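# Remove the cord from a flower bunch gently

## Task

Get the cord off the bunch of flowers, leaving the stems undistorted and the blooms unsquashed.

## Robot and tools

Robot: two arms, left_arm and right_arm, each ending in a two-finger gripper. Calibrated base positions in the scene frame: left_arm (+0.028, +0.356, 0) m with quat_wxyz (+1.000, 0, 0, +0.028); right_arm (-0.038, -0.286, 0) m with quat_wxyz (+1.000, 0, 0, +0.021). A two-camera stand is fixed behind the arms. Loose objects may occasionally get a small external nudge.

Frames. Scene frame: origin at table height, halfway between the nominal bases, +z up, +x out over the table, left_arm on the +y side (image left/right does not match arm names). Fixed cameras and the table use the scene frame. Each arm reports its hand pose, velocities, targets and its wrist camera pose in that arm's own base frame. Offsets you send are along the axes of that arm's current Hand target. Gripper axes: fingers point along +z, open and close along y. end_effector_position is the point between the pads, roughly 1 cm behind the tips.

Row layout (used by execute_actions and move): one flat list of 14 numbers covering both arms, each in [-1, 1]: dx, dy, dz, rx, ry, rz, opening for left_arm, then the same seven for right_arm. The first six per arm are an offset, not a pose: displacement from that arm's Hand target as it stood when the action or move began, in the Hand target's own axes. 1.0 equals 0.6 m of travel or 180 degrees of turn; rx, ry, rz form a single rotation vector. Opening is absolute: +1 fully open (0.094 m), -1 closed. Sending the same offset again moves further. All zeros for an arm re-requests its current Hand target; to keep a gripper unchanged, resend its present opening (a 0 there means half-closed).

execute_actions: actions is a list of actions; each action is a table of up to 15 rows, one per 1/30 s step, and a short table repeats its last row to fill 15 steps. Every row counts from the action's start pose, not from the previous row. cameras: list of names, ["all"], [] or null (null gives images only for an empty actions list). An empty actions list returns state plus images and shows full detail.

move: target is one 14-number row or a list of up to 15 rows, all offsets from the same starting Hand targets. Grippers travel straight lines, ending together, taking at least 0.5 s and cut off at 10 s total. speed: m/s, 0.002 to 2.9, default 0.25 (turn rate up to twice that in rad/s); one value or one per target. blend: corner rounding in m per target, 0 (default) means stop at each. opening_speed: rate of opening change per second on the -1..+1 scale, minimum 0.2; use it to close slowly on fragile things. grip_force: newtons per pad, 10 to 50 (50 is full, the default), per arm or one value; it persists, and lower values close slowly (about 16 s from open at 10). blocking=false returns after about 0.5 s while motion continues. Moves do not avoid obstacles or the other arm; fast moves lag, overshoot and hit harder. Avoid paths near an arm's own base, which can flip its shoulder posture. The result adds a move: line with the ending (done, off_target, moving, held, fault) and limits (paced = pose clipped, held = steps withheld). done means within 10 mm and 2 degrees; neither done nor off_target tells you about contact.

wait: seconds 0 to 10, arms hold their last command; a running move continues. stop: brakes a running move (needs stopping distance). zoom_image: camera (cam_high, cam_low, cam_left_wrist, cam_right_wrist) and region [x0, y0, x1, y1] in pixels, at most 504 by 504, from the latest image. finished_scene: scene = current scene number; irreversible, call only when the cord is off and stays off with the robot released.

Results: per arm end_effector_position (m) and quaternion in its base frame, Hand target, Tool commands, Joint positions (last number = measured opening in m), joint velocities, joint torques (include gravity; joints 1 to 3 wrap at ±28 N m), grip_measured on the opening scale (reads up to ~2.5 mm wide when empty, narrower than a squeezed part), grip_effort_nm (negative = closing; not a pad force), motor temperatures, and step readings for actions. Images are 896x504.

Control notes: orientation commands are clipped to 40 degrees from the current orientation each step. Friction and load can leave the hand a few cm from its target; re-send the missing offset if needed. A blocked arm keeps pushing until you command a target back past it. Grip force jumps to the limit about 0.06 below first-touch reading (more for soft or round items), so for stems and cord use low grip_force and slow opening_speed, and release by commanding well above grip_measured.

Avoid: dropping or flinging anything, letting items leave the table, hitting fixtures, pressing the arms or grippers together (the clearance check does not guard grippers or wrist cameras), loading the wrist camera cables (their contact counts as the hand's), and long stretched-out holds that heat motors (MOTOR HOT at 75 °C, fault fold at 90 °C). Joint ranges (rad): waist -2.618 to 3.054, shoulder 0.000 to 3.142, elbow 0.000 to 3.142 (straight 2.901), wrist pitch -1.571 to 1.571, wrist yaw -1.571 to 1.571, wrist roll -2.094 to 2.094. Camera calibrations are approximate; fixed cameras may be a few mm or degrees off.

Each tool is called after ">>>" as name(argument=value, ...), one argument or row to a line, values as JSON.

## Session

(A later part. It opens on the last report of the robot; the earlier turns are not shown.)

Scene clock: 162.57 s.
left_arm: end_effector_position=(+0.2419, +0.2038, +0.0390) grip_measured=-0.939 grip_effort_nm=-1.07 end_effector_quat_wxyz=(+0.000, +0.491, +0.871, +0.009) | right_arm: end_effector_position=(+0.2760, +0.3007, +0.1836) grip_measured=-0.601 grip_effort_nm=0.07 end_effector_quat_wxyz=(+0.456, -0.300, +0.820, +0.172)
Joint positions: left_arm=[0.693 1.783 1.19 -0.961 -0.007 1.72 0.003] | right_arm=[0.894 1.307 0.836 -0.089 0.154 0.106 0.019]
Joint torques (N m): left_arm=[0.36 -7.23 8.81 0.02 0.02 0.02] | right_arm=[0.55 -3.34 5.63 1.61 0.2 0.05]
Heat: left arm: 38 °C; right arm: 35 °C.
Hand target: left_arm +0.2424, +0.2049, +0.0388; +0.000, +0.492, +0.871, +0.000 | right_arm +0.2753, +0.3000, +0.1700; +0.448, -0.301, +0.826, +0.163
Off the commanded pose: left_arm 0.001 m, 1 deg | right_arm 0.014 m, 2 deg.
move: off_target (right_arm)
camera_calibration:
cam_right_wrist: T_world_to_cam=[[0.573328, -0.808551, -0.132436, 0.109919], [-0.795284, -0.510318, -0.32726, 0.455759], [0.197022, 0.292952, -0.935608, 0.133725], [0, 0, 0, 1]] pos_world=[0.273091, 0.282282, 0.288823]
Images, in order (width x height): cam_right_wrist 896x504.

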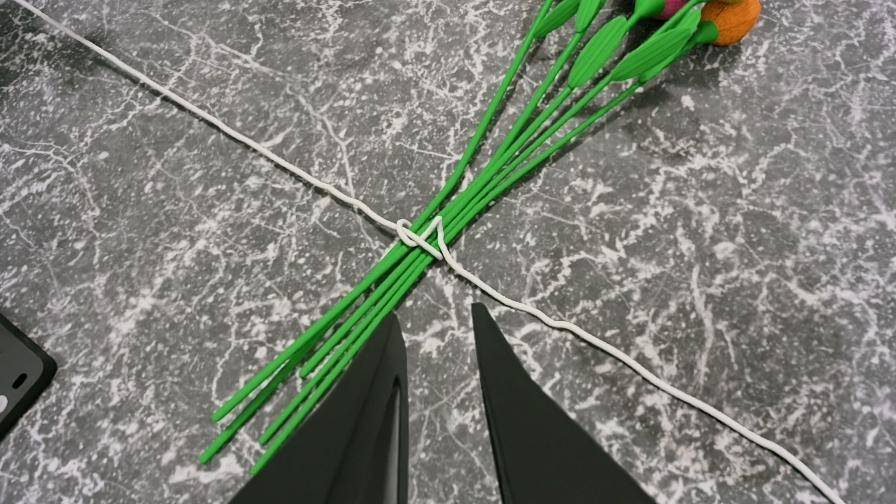

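>>> move(
  target=[
    [-0.1713, -0.1033, 0.02, 0, 0, 0, -1.0, 0, 0, 0, 0, 0, 0, -0.6],
    [-0.1713, -0.1033, 0.038, 0, 0, 0, -0.5, 0, 0, 0, 0, 0, 0, -0.6],
    [-0.1713, -0.1033, -0.09, 0, 0, 0, -0.5, 0, 0, 0, 0, 0, 0, -0.6],
  ],
  speed=0.12,
  blend=[0.01, 0, 0],
  opening_speed=1.5,
  cameras=["cam_right_wrist", "cam_high"],
)

>>> zoom_image(
  camera="cam_right_wrist",
  region=[360, 190, 480, 280],
)

Scene clock: 224.30 s.
left_arm: end_effector_position=(+0.2409, +0.0867, +0.0847) grip_measured=-0.503 grip_effort_nm=0.11 end_effector_quat_wxyz=(-0.006, +0.492, +0.870, -0.002) | right_arm: end_effector_position=(+0.2760, +0.3007, +0.1836) grip_measured=-0.601 grip_effort_nm=0.07 end_effector_quat_wxyz=(+0.456, -0.300, +0.820, +0.172)
Joint positions: left_arm=[0.337 1.538 1.11 -1.154 -0.007 1.366 0.023] | right_arm=[0.894 1.307 0.836 -0.089 0.154 0.106 0.019]
Joint torques (N m): left_arm=[-0.27 -7.66 8.72 -0.07 0.01 -0.08] | right_arm=[0.76 -3.21 5.56 1.64 0.22 0.02]
Motor temperatures (°C): left_arm=[31 31 37 29 29 27 30] | right_arm=[28 30 35 36 26 29 30]
Heat: left arm: 37 °C; right arm: 36 °C.
Hand target: left_arm +0.2425, +0.0849, +0.0928; +0.000, +0.492, +0.871, +0.000 | right_arm +0.2753, +0.3000, +0.1700; +0.448, -0.301, +0.826, +0.163
Off the commanded pose: left_arm 0.008 m, 1 deg | right_arm 0.014 m, 2 deg.
move: off_target (right_arm); blend cut to 0.0054 m at target 1
camera_calibration:
cam_right_wrist: T_world_to_cam=[[0.573328, -0.808551, -0.132436, 0.109919], [-0.795284, -0.510318, -0.32726, 0.455759], [0.197022, 0.292952, -0.935608, 0.133725], [0, 0, 0, 1]] pos_world=[0.273091, 0.282282, 0.288823]
Images, in order (width x height): cam_high 896x504, cam_right_wrist 896x504.

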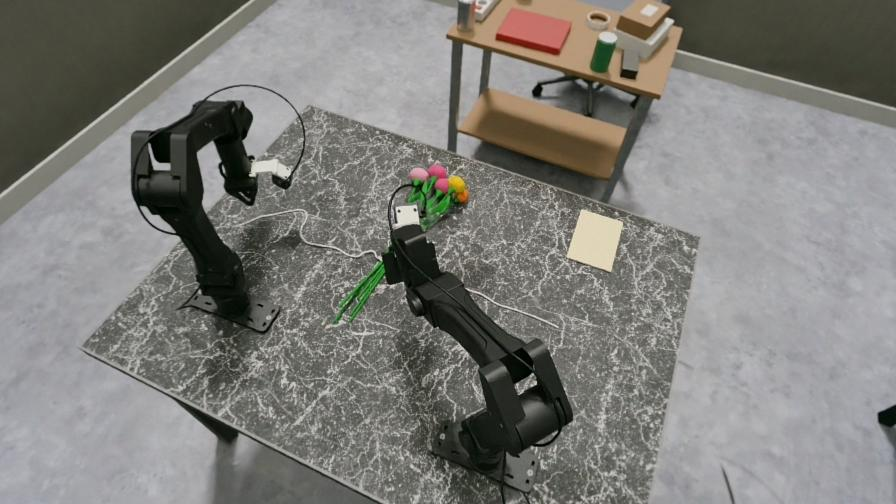

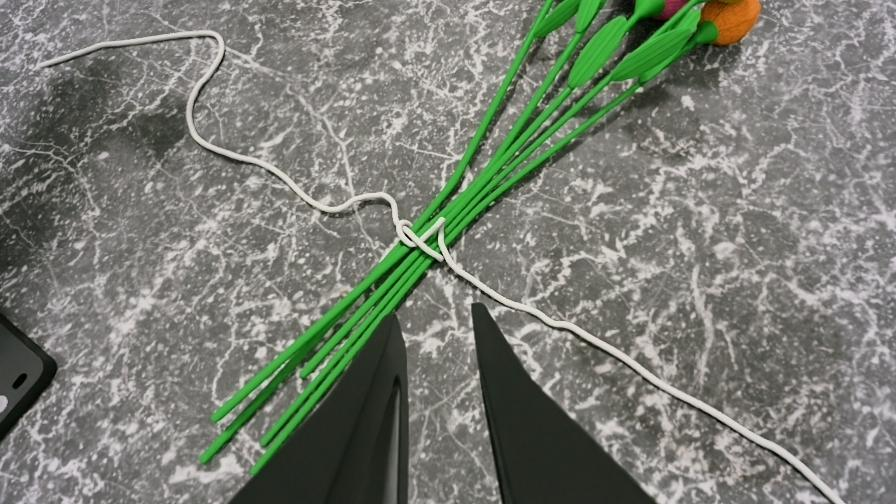

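Scaled by 4.200 from the camera's 896x504 image, which has a finer 1280x720 frame.

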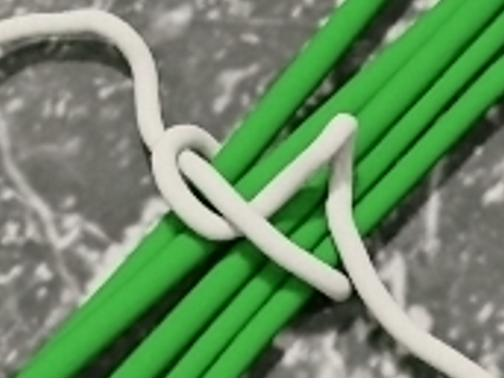

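>>> move(
  target=[0, 0, 0, 0, 0, 0, -0.15, 0.1185, -0.2075, 0.0320, 0.3344, 0.1816, 0.6167, -0.4],
  speed=0.3,
  cameras=["cam_right_wrist", "cam_high"],
)

Scene clock: 245.40 s.
left_arm: end_effector_position=(+0.2408, +0.0866, +0.0847) grip_measured=-0.153 grip_effort_nm=0.11 end_effector_quat_wxyz=(-0.006, +0.492, +0.871, -0.002) | right_arm: end_effector_position=(+0.3388, +0.1912, +0.1073) grip_measured=-0.401 grip_effort_nm=0.07 end_effector_quat_wxyz=(+0.008, +0.659, +0.752, +0.020)
Joint positions: left_arm=[0.337 1.538 1.11 -1.154 -0.007 1.366 0.04] | right_arm=[0.512 1.985 1.735 -1.278 0.003 1.952 0.028]
Joint torques (N m): left_arm=[-0.31 -7.71 8.77 -0.04 0.02 -0.09] | right_arm=[-0.17 -6.94 7.71 -0.03 -0.09 0.08]
Heat: left arm: 38 °C; right arm: 36 °C.
Hand target: left_arm +0.2425, +0.0849, +0.0928; +0.000, +0.492, +0.871, +0.000 | right_arm +0.3380, +0.1901, +0.0998; +0.000, +0.663, +0.749, +0.000
Off the commanded pose: left_arm 0.008 m, 1 deg | right_arm 0.008 m, 3 deg.
move: off_target (right_arm)
camera_calibration:
cam_right_wrist: T_world_to_cam=[[-0.999408, 0.0211792, -0.0271007, 0.338215], [-0.00101937, 0.769343, 0.638835, -0.192531], [0.0343798, 0.638484, -0.768866, 0.0532382], [0, 0, 0, 1]] pos_world=[0.335988, 0.106968, 0.173094]
Images, in order (width x height): cam_high 896x504, cam_right_wrist 896x504.

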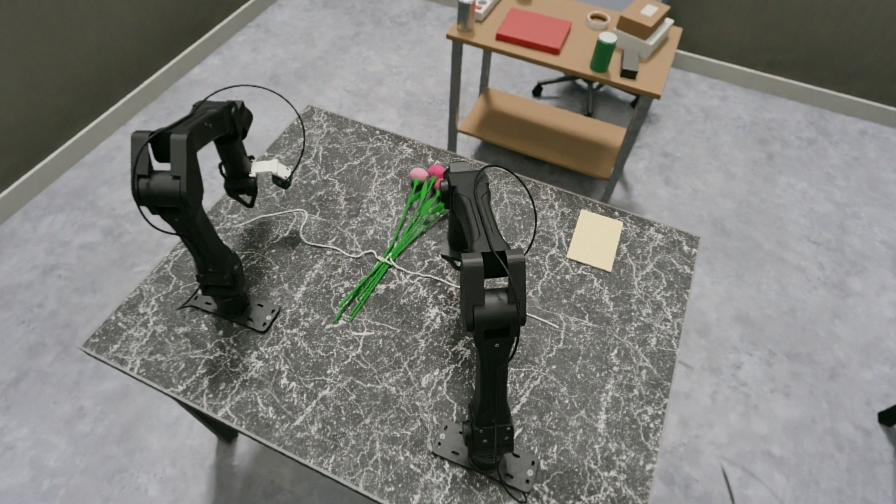

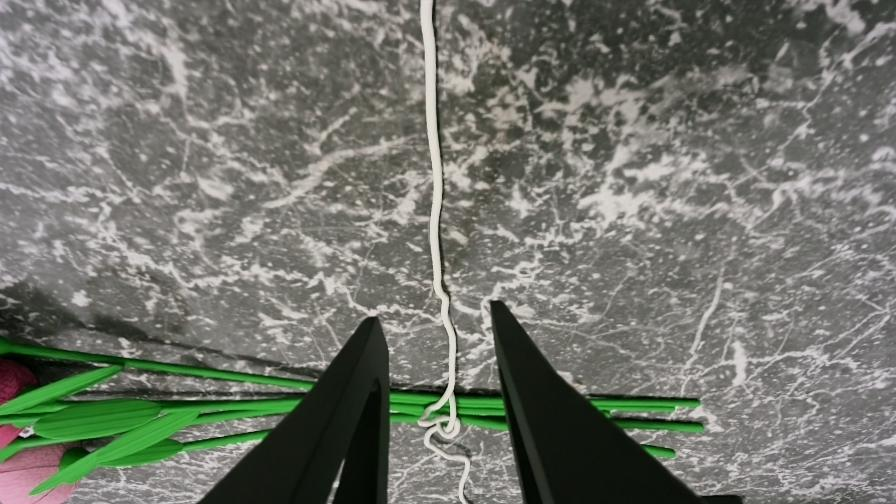

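>>> move(
  target=[-0.5313, -0.3431, -0.0287, 0.0498, -0.1616, 0.1861, -0.15, 0, 0, 0, 0, 0, 0, -0.4],
  speed=0.25,
  cameras=["all"],
)

Scene clock: 253.83 s.
left_arm: end_effector_position=(+0.2271, -0.2850, +0.1050) grip_measured=-0.153 grip_effort_nm=0.11 end_effector_quat_wxyz=(+0.168, +0.703, +0.668, -0.178) | right_arm: end_effector_position=(+0.3387, +0.1912, +0.1073) grip_measured=-0.401 grip_effort_nm=0.07 end_effector_quat_wxyz=(+0.008, +0.659, +0.752, +0.019)
Joint positions: left_arm=[-0.714 1.635 1.189 -0.805 0.385 0.845 0.04] | right_arm=[0.512 1.985 1.735 -1.278 0.002 1.952 0.028]
Joint torques (N m): left_arm=[-0.2 -6.76 9.91 0.82 0.44 -0.08] | right_arm=[-0.43 -6.64 7.76 -0.01 0.02 0.07]
Heat: left arm: 39 °C; right arm: 35 °C.
Hand target: left_arm +0.2310, -0.2944, +0.1102; +0.178, +0.702, +0.664, -0.188 | right_arm +0.3380, +0.1901, +0.0998; +0.000, +0.663, +0.749, +0.000
Off the commanded pose: left_arm 0.011 m, 2 deg | right_arm 0.008 m, 2 deg.
move: off_target (left_arm)
camera_calibration:
cam_left_wrist: T_world_to_cam=[[-0.98307, 0.183041, -0.00828058, 0.272657], [0.17866, 0.967614, 0.178335, 0.239575], [0.040655, 0.173837, -0.983935, 0.246372], [0, 0, 0, 1]] pos_world=[0.215222, -0.324552, 0.201947]
cam_right_wrist: T_world_to_cam=[[-0.999415, 0.0215995, -0.0265013, 0.337968], [-0.00031735, 0.769257, 0.63894, -0.192777], [0.0341871, 0.638575, -0.7688, 0.0532854], [0, 0, 0, 1]] pos_world=[0.335888, 0.106968, 0.173095]

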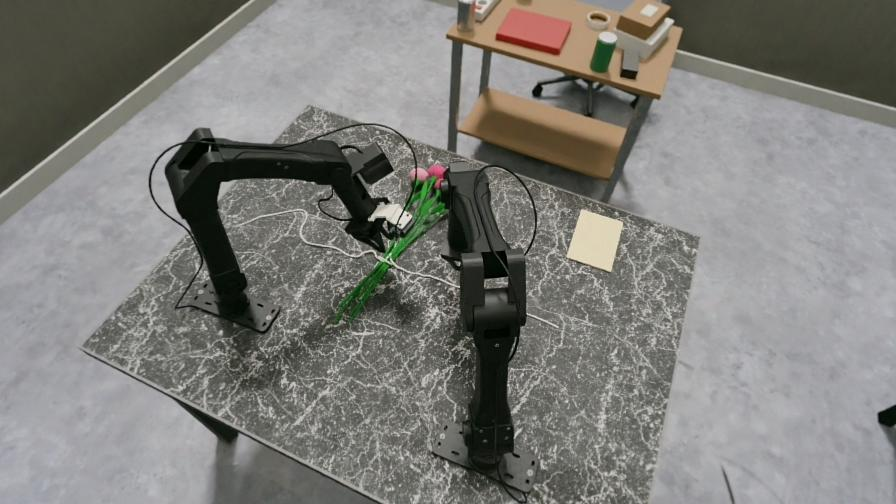

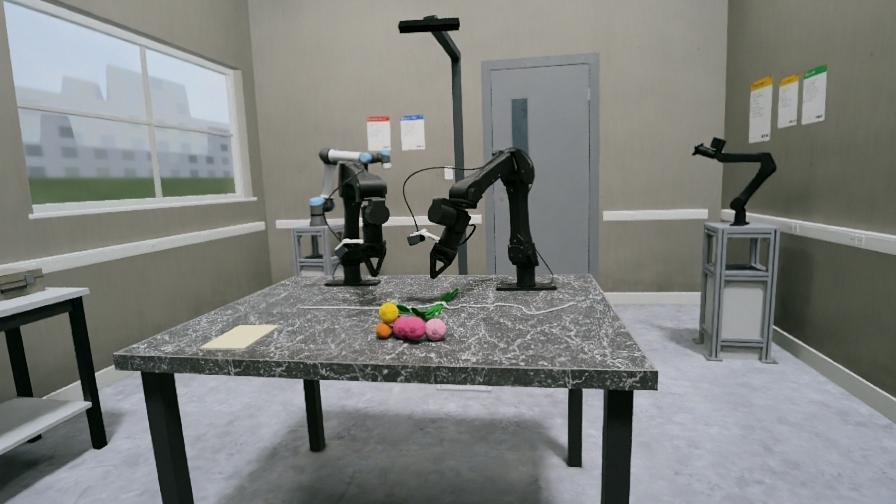

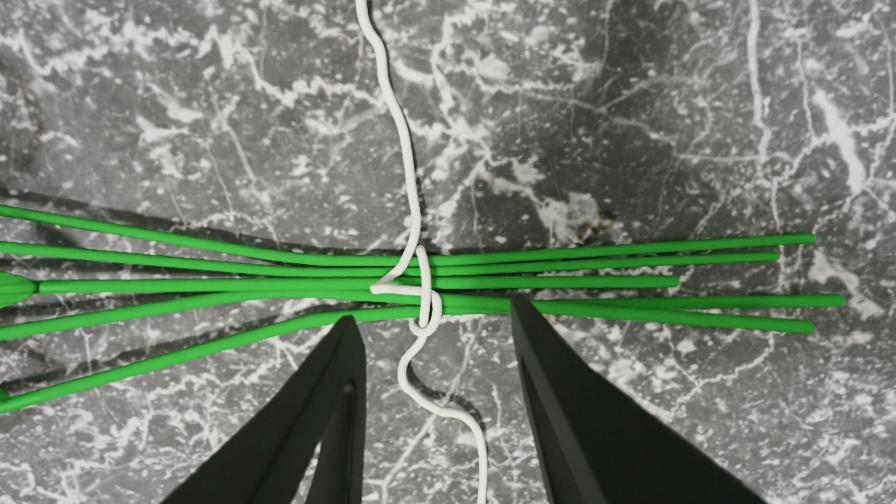

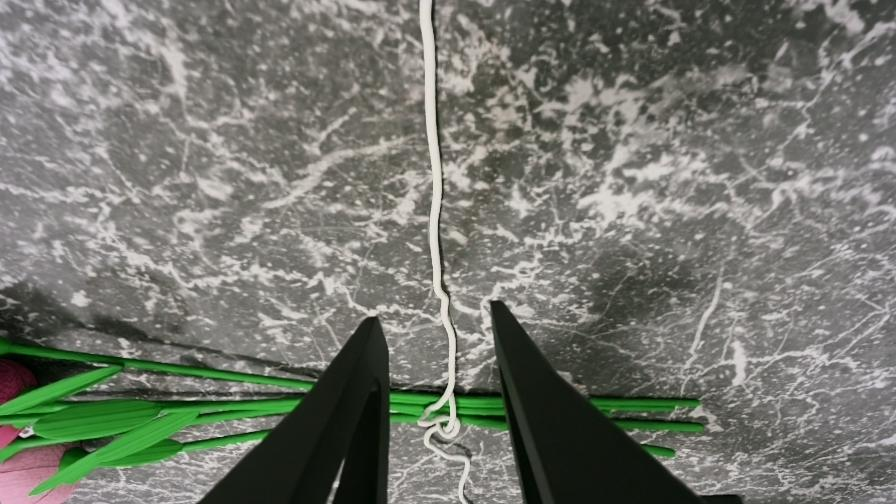

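>>> zoom_image(
  camera="cam_left_wrist",
  region=[340, 220, 500, 420],
)

Scaled by 2.520 from the camera's 896x504 image, which has a finer 1280x720 frame.

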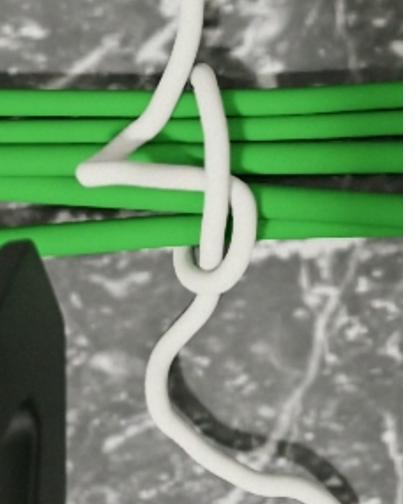

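>>> move(
  target=[0.1820, -0.0086, 0.0109, -0.0569, 0.16, -0.2127, -0.3, 0, 0, 0, 0, 0, 0, -0.4],
  speed=0.15,
  cameras=["cam_left_wrist", "cam_high"],
)

Scene clock: 311.20 s.
left_arm: end_effector_position=(+0.2307, -0.2054, +0.0524) grip_measured=-0.297 grip_effort_nm=-0.19 end_effector_quat_wxyz=(+0.010, +0.458, +0.889, -0.006) | right_arm: end_effector_position=(+0.3387, +0.1912, +0.1073) grip_measured=-0.401 grip_effort_nm=0.07 end_effector_quat_wxyz=(+0.008, +0.659, +0.752, +0.019)
Joint positions: left_arm=[-0.726 1.735 1.189 -1.003 0.007 0.224 0.033] | right_arm=[0.512 1.985 1.735 -1.278 0.002 1.952 0.028]
Joint torques (N m): left_arm=[0.16 -7.06 7.57 0.11 -0.12 -0.13] | right_arm=[-0.31 -6.6 7.56 0 -0.05 0.14]
Motor temperatures (°C): left_arm=[30 32 40 30 29 27 28] | right_arm=[28 32 36 31 26 29 30]
Heat: left arm: 40 °C; right arm: 36 °C.
Hand target: left_arm +0.2309, -0.2029, +0.0499; +0.000, +0.454, +0.891, +0.000 | right_arm +0.3380, +0.1901, +0.0998; +0.000, +0.663, +0.749, +0.000
Off the commanded pose: left_arm 0.004 m, 1 deg | right_arm 0.008 m, 2 deg.
move: done
camera_calibration:
cam_left_wrist: T_world_to_cam=[[-0.87741, -0.476717, 0.0537885, 0.0981635], [-0.352245, 0.716282, 0.602381, 0.219839], [-0.325693, 0.509588, -0.796394, 0.32427], [0, 0, 0, 1]] pos_world=[0.269179, -0.275915, 0.120539]
Images, in order (width x height): cam_high 896x504, cam_left_wrist 896x504.

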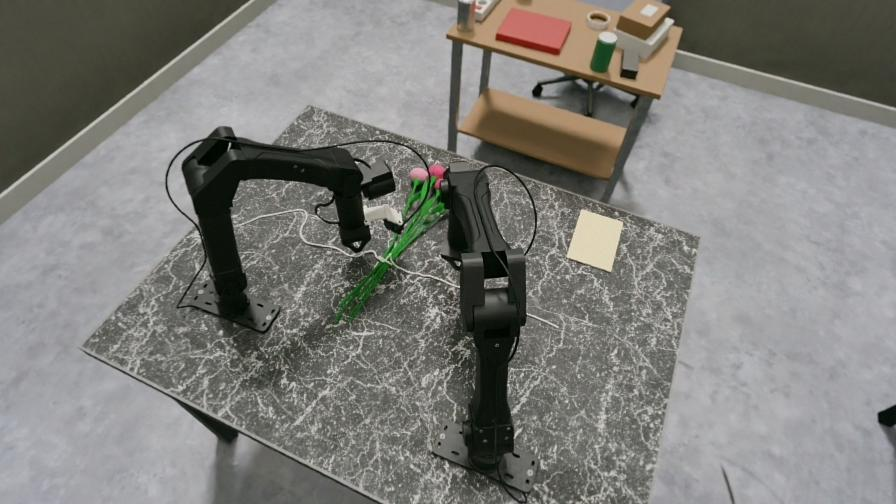

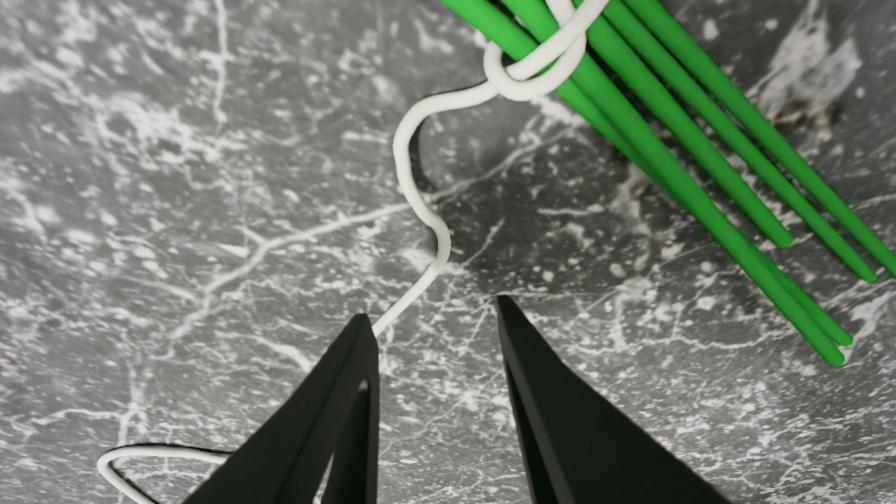

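>>> move(
  target=[0, 0, 0.0683, 0, 0, 0, -0.3, 0, 0, 0, 0, 0, 0, -0.4],
  speed=0.06,
  cameras=["cam_left_wrist"],
)

Scene clock: 317.37 s.
left_arm: end_effector_position=(+0.2318, -0.2062, +0.0174) grip_measured=-0.297 grip_effort_nm=-0.19 end_effector_quat_wxyz=(+0.006, +0.457, +0.889, -0.005) | right_arm: end_effector_position=(+0.3387, +0.1912, +0.1073) grip_measured=-0.401 grip_effort_nm=0.07 end_effector_quat_wxyz=(+0.008, +0.659, +0.752, +0.019)
Joint positions: left_arm=[-0.726 1.796 1.113 -0.874 0.007 0.224 0.033] | right_arm=[0.512 1.985 1.735 -1.278 0.002 1.952 0.028]
Joint torques (N m): left_arm=[0.13 -7.43 4.71 0.4 -0.12 -0.09] | right_arm=[-0.43 -6.68 7.3 -0.08 0 0.12]
Heat: left arm: 40 °C; right arm: 36 °C.
Hand target: left_arm +0.2309, -0.2029, +0.0090; +0.000, +0.454, +0.891, +0.000 | right_arm +0.3380, +0.1901, +0.0998; +0.000, +0.663, +0.749, +0.000
Off the commanded pose: left_arm 0.009 m, 1 deg | right_arm 0.008 m, 2 deg.
move: done
camera_calibration:
cam_left_wrist: T_world_to_cam=[[-0.876736, -0.47771, 0.0559174, 0.100186], [-0.349706, 0.712954, 0.607784, 0.240654], [-0.330211, 0.513312, -0.792131, 0.298835], [0, 0, 0, 1]] pos_world=[0.270674, -0.277111, 0.084849]
Images, in order (width x height): cam_left_wrist 896x504.

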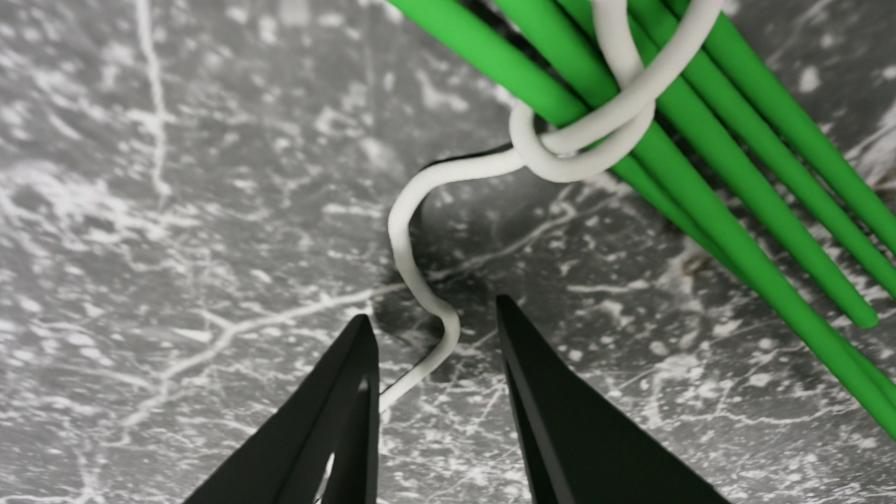

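>>> move(
  target=[
    [0, 0, 0.0117, 0, 0, 0, -0.3, 0, 0, 0, 0, 0, 0, -0.4],
    [0, 0, 0.0117, 0, 0, 0, -1.0, 0, 0, 0, 0, 0, 0, -0.4],
  ],
  speed=0.04,
  opening_speed=1.0,
  cameras=["cam_left_wrist"],
)

Scene clock: 321.07 s.
left_arm: end_effector_position=(+0.2327, -0.2067, +0.0115) grip_measured=-0.926 grip_effort_nm=-1.07 end_effector_quat_wxyz=(+0.008, +0.457, +0.889, -0.005) | right_arm: end_effector_position=(+0.3387, +0.1912, +0.1073) grip_measured=-0.401 grip_effort_nm=0.07 end_effector_quat_wxyz=(+0.008, +0.659, +0.752, +0.019)
Joint positions: left_arm=[-0.726 1.806 1.1 -0.846 0.006 0.223 0.003] | right_arm=[0.512 1.985 1.735 -1.278 0.002 1.952 0.028]
Joint torques (N m): left_arm=[0.12 -7.23 4.57 0.41 -0.11 -0.09] | right_arm=[-0.36 -6.86 7.71 -0.04 -0.01 0.11]
Heat: left arm: 39 °C; right arm: 36 °C.
Hand target: left_arm +0.2309, -0.2029, +0.0020; +0.000, +0.454, +0.891, +0.000 | right_arm +0.3380, +0.1901, +0.0998; +0.000, +0.663, +0.749, +0.000
Off the commanded pose: left_arm 0.010 m, 1 deg | right_arm 0.008 m, 2 deg.
move: done
camera_calibration:
cam_left_wrist: T_world_to_cam=[[-0.876591, -0.47826, 0.0534307, 0.100836], [-0.35259, 0.713851, 0.60506, 0.245745], [-0.327517, 0.511551, -0.794385, 0.293839], [0, 0, 0, 1]] pos_world=[0.271277, -0.277514, 0.0793433]
Images, in order (width x height): cam_left_wrist 896x504.

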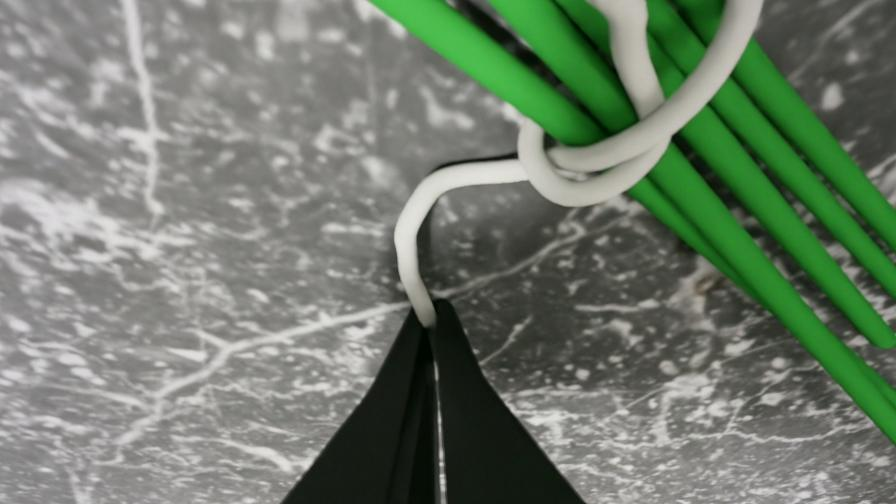

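>>> move(
  target=[
    [-0.02, -0.01, -0.08, 0, 0, 0, -1.0, 0, 0, 0, 0, 0, 0, -0.4],
    [-0.1222, -0.0785, -0.1217, 0, 0, 0, -1.0, 0, 0, 0, 0, 0, 0, -0.4],
  ],
  speed=0.08,
  blend=[0.02, 0],
  cameras=["cam_left_wrist", "cam_right_wrist", "cam_high"],
)

Scene clock: 325.93 s.
left_arm: end_effector_position=(+0.2345, -0.2869, +0.0763) grip_measured=-0.926 grip_effort_nm=-1.07 end_effector_quat_wxyz=(+0.004, +0.454, +0.891, -0.005) | right_arm: end_effector_position=(+0.3386, +0.1911, +0.1073) grip_measured=-0.401 grip_effort_nm=0.07 end_effector_quat_wxyz=(+0.008, +0.659, +0.752, +0.019)
Joint positions: left_arm=[-0.886 1.953 1.567 -1.174 0.005 0.057 0.003] | right_arm=[0.512 1.985 1.735 -1.279 0.002 1.952 0.028]
Joint torques (N m): left_arm=[-0.36 -9.02 9.35 0.1 -0.1 -0.08] | right_arm=[-0.05 -6.61 7.73 0 0 0.13]
Heat: left arm: 39 °C; right arm: 36 °C.
Hand target: left_arm +0.2358, -0.2898, +0.0750; +0.000, +0.454, +0.891, +0.000 | right_arm +0.3380, +0.1901, +0.0998; +0.000, +0.663, +0.749, +0.000
Off the commanded pose: left_arm 0.003 m, 1 deg | right_arm 0.008 m, 2 deg.
move: done
camera_calibration:
cam_left_wrist: T_world_to_cam=[[-0.873235, -0.483874, 0.0576712, 0.0579117], [-0.352284, 0.708623, 0.61135, 0.262403], [-0.336684, 0.513536, -0.789256, 0.389247], [0, 0, 0, 1]] pos_world=[0.274064, -0.357815, 0.143456]
cam_right_wrist: T_world_to_cam=[[-0.999422, 0.0216247, -0.0262233, 0.33782], [-0.000115353, 0.769348, 0.63883, -0.192835], [0.0339894, 0.638464, -0.768901, 0.0533846], [0, 0, 0, 1]] pos_world=[0.335788, 0.106968, 0.173095]
Images, in order (width x height): cam_high 896x504, cam_left_wrist 896x504, cam_right_wrist 896x504.

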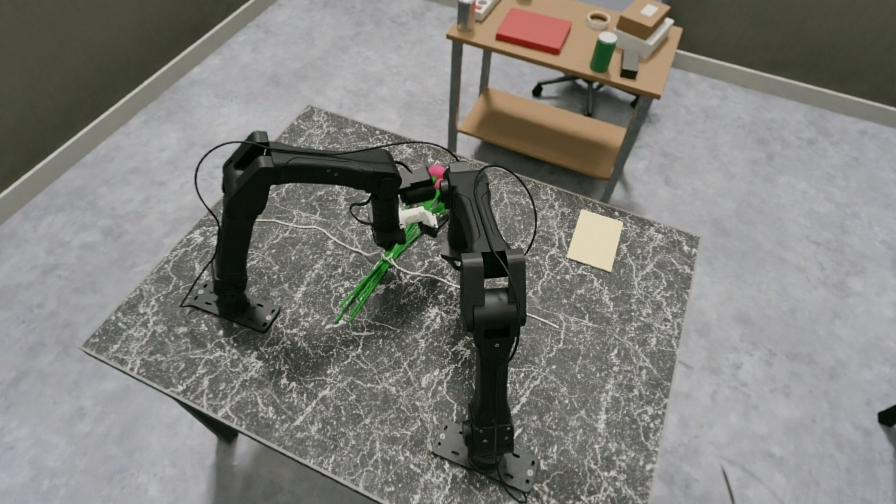

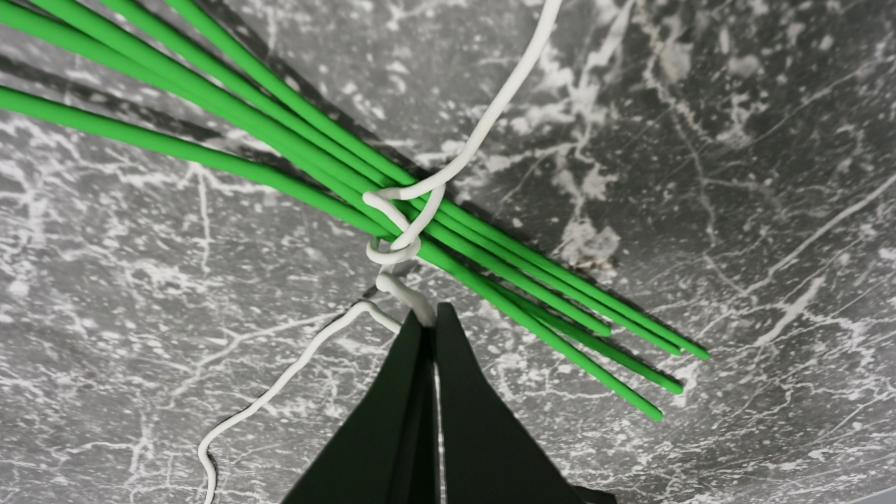

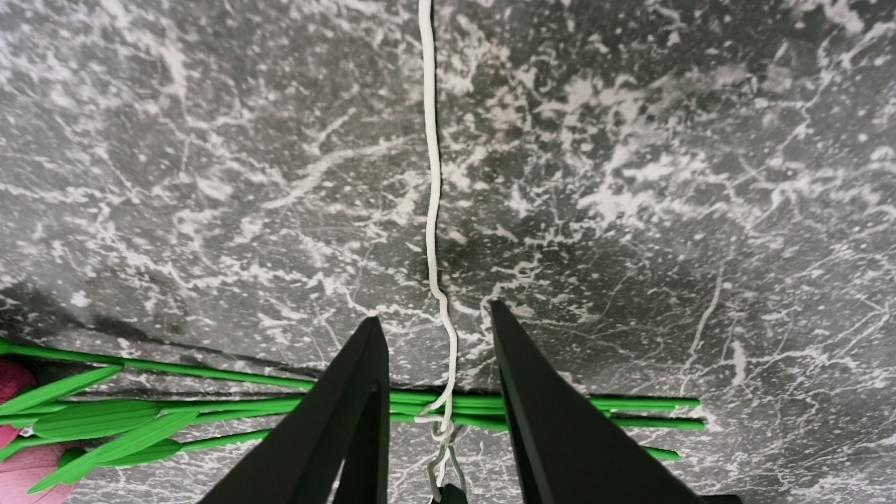

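>>> move(
  target=[0, 0, -0.1, 0, 0, 0, -1.0, -0.1323, -0.0163, 0, 0, 0, 0, -0.4],
  speed=0.06,
  cameras=["cam_left_wrist", "cam_right_wrist"],
)

>>> zoom_image(
  camera="cam_right_wrist",
  region=[340, 320, 560, 504],
)

>>> zoom_image(
  camera="cam_left_wrist",
  region=[330, 160, 530, 360],
)

Scene clock: 332.60 s.
left_arm: end_effector_position=(+0.2349, -0.2874, +0.1344) grip_measured=-0.926 grip_effort_nm=-1.07 end_effector_quat_wxyz=(+0.002, +0.454, +0.891, -0.004) | right_arm: end_effector_position=(+0.3394, +0.1117, +0.0903) grip_measured=-0.401 grip_effort_nm=0.07 end_effector_quat_wxyz=(-0.008, +0.663, +0.748, -0.014)
Joint positions: left_arm=[-0.886 1.953 1.798 -1.41 0.005 0.057 0.003] | right_arm=[0.315 1.936 1.599 -1.265 0 1.766 0.028]
Joint torques (N m): left_arm=[-0.32 -9.52 9.31 0.05 -0.11 -0.1] | right_arm=[-0.42 -12.21 4.52 0.18 -0.01 -0.02]
Heat: left arm: 40 °C; right arm: 36 °C.
Hand target: left_arm +0.2359, -0.2898, +0.1350; +0.000, +0.454, +0.891, +0.000 | right_arm +0.3378, +0.1100, +0.0997; +0.000, +0.663, +0.749, +0.000
Off the commanded pose: left_arm 0.003 m, 0 deg | right_arm 0.010 m, 2 deg.
move: done
camera_calibration:
cam_left_wrist: T_world_to_cam=[[-0.872906, -0.484371, 0.0584734, 0.0543376], [-0.350776, 0.706369, 0.614816, 0.225909], [-0.339103, 0.516165, -0.7865, 0.436404], [0, 0, 0, 1]] pos_world=[0.274661, -0.358512, 0.201162]
cam_right_wrist: T_world_to_cam=[[-0.998635, 0.0330845, 0.0404238, 0.332351], [0.0509654, 0.786789, 0.615114, -0.137866], [-0.0114542, 0.616335, -0.787401, 0.110485], [0, 0, 0, 1]] pos_world=[0.34019, 0.0293803, 0.158364]
Images, in order (width x height): cam_left_wrist 896x504, cam_right_wrist 896x504.

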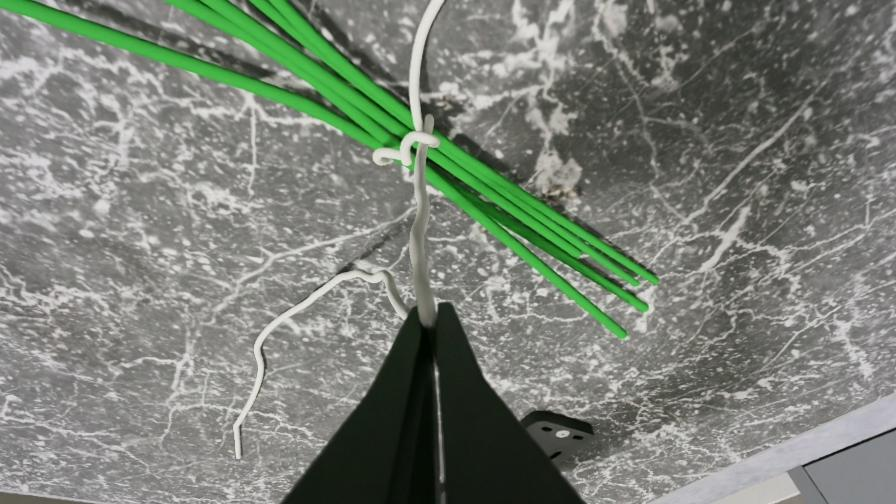

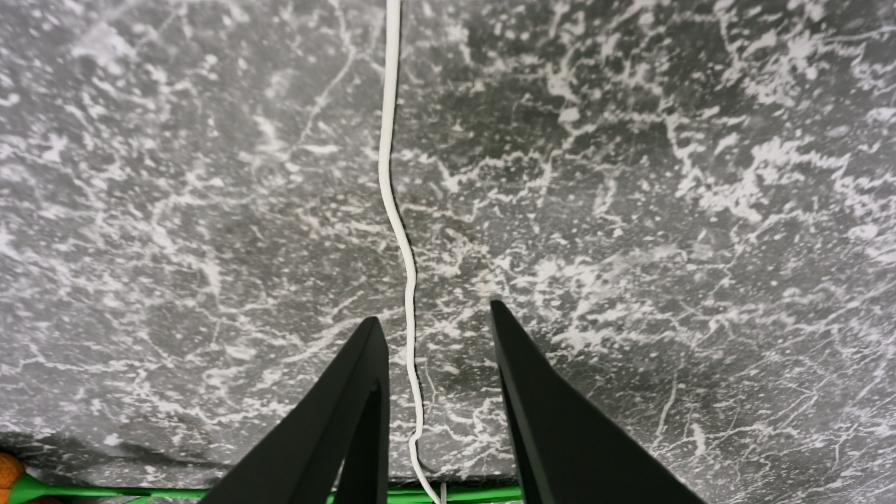

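Scaled by 2.291 from the camera's 896x504 image, which has a finer 1280x720 frame.

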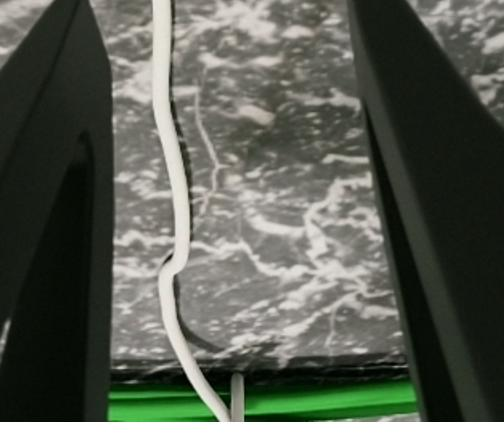

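Scaled by 2.520 from the camera's 896x504 image, which has a finer 1280x720 frame.

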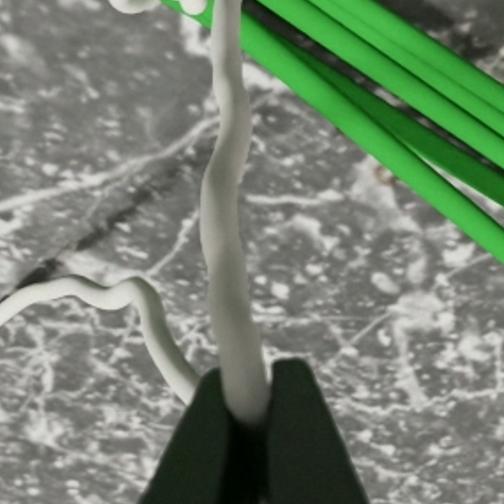

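>>> zoom_image(
  camera="cam_left_wrist",
  region=[350, 90, 470, 200],
)

>>> zoom_image(
  camera="cam_high",
  region=[340, 200, 460, 320],
)

Scaled by 4.200 from the camera's 896x504 image, which has a finer 1280x720 frame.

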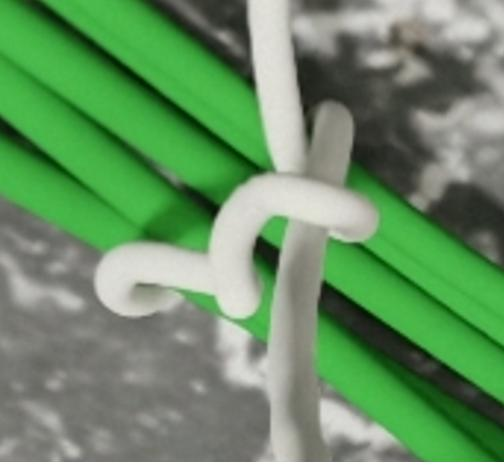

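This scene's latest camera images include none from cam_high. They are from: cam_left_wrist, cam_right_wrist. cam_high's image comes with the result of a call that names it in "cameras".

>>> move(
  target=[0, 0, -0.1, 0, 0, 0, -1.0, 0, 0, 0, 0, 0, 0, -0.4],
  speed=0.06,
  cameras=["all"],
)

>>> zoom_image(
  camera="cam_left_wrist",
  region=[350, 40, 470, 150],
)

>>> zoom_image(
  camera="cam_low",
  region=[330, 230, 550, 350],
)

Scene clock: 340.17 s.
left_arm: end_effector_position=(+0.2365, -0.2894, +0.1796) grip_measured=-0.926 grip_effort_nm=-1.07 end_effector_quat_wxyz=(+0.022, +0.454, +0.891, -0.013) | right_arm: end_effector_position=(+0.3395, +0.1118, +0.0903) grip_measured=-0.401 grip_effort_nm=0.07 end_effector_quat_wxyz=(-0.008, +0.663, +0.748, -0.013)
Joint positions: left_arm=[-0.886 1.95 1.974 -1.544 0.005 0.057 0.003] | right_arm=[0.315 1.936 1.599 -1.265 0 1.765 0.028]
Joint torques (N m): left_arm=[-0.35 -12.98 9.09 0.15 -0.1 -0.1] | right_arm=[-0.31 -12.01 4.34 0.18 -0.03 -0.02]
Heat: left arm: 40 °C; right arm: 35 °C.
Hand target: left_arm +0.2359, -0.2898, +0.1950; +0.000, +0.454, +0.891, +0.000 | right_arm +0.3378, +0.1100, +0.0997; +0.000, +0.663, +0.749, +0.000
Off the commanded pose: left_arm 0.015 m, 3 deg | right_arm 0.010 m, 2 deg.
joint sent to its limit (left arm) — joint 4 (wrist pitch), lower limit. The joint targets are off in orientation, not in position.
move: off_target (left_arm)
camera_calibration:
cam_left_wrist: T_world_to_cam=[[-0.874441, -0.482513, 0.0503409, 0.0545018], [-0.367962, 0.727288, 0.579359, 0.21649], [-0.316161, 0.488091, -0.813517, 0.464859], [0, 0, 0, 1]] pos_world=[0.274289, -0.358046, 0.250002]
cam_right_wrist: T_world_to_cam=[[-0.998672, 0.0323253, 0.040104, 0.332634], [0.0501724, 0.786715, 0.615275, -0.137708], [-0.0116615, 0.61647, -0.787292, 0.110475], [0, 0, 0, 1]] pos_world=[0.34039, 0.0294795, 0.158364]

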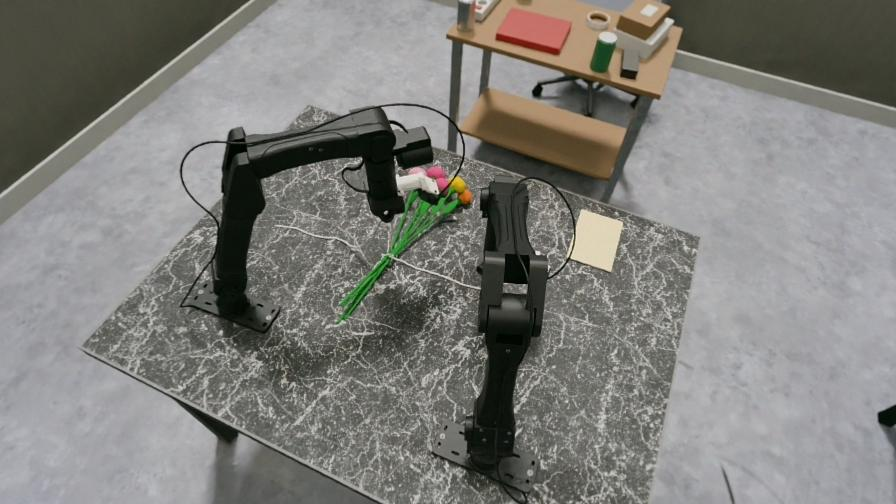

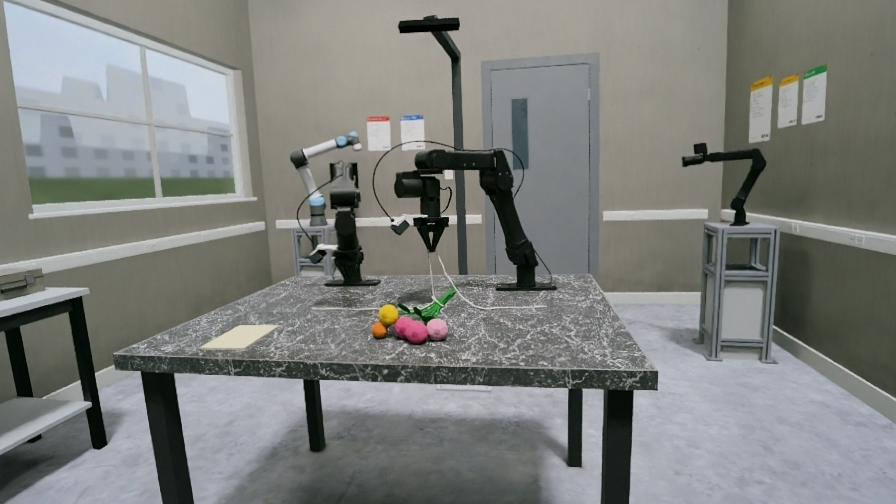

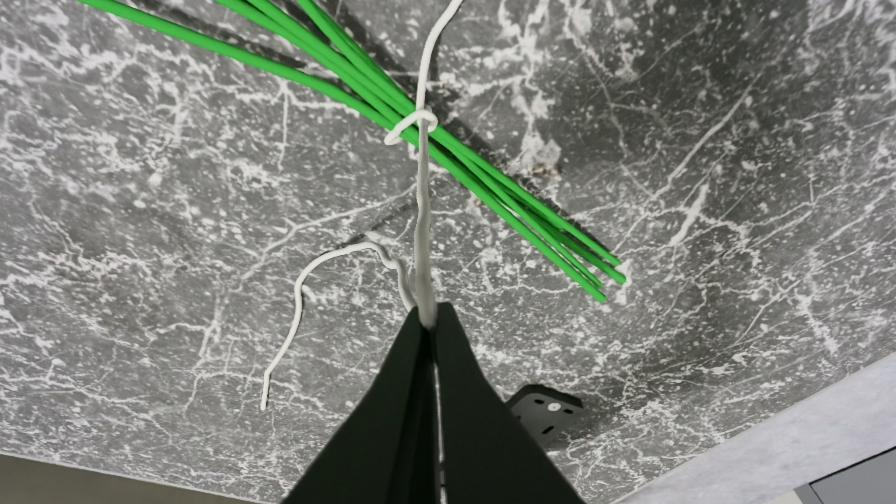

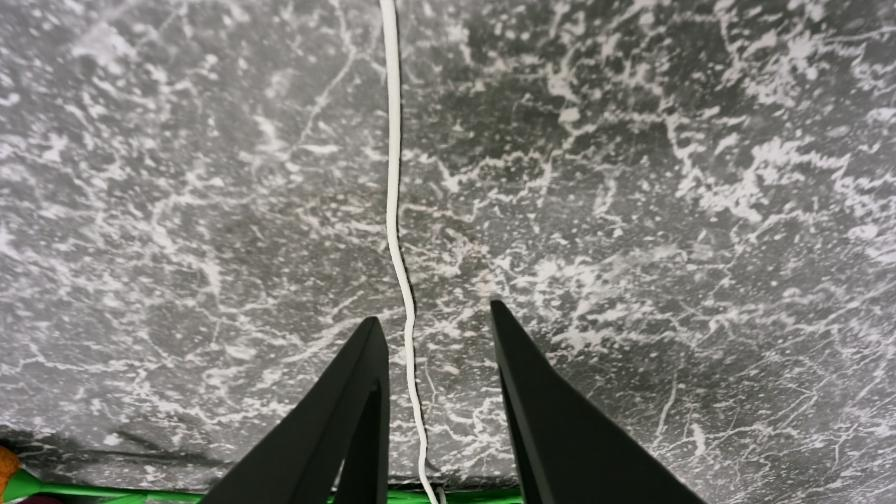

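Scaled by 4.200 from the camera's 896x504 image, which has a finer 1280x720 frame.

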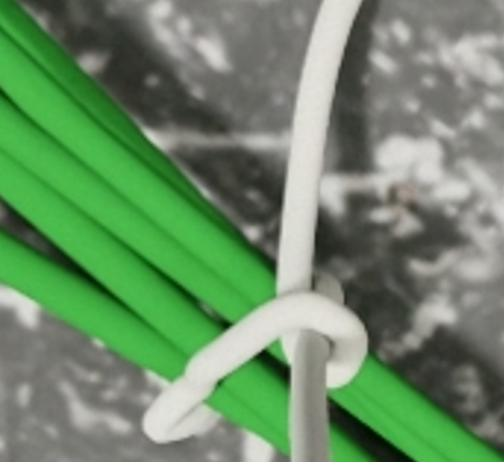

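Scaled by 2.291 from the camera's 896x504 image, which has a finer 1280x720 frame.

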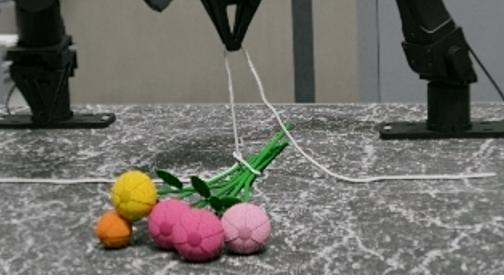

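>>> zoom_image(
  camera="cam_high",
  region=[310, 200, 460, 330],
)

>>> zoom_image(
  camera="cam_low",
  region=[390, 220, 510, 350],
)

Scaled by 3.360 from the camera's 896x504 image, which has a finer 1280x720 frame.

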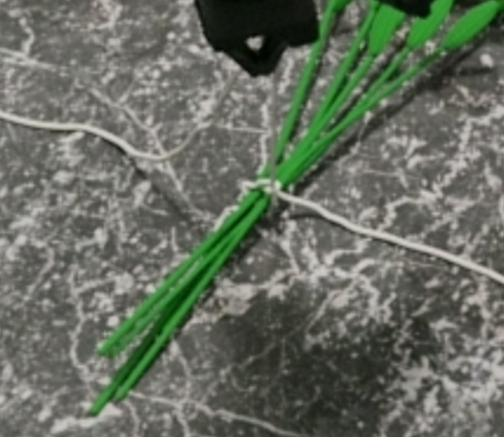

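Scaled by 3.877 from the camera's 896x504 image, which has a finer 1280x720 frame.

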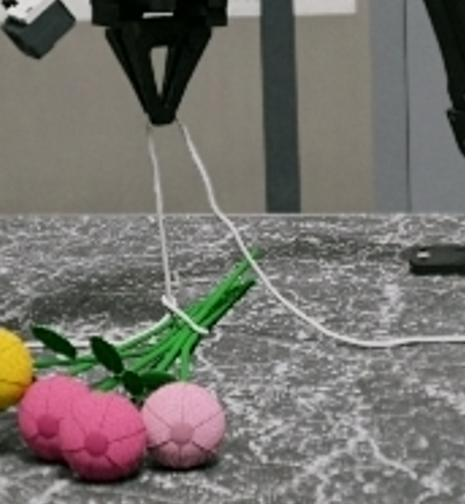

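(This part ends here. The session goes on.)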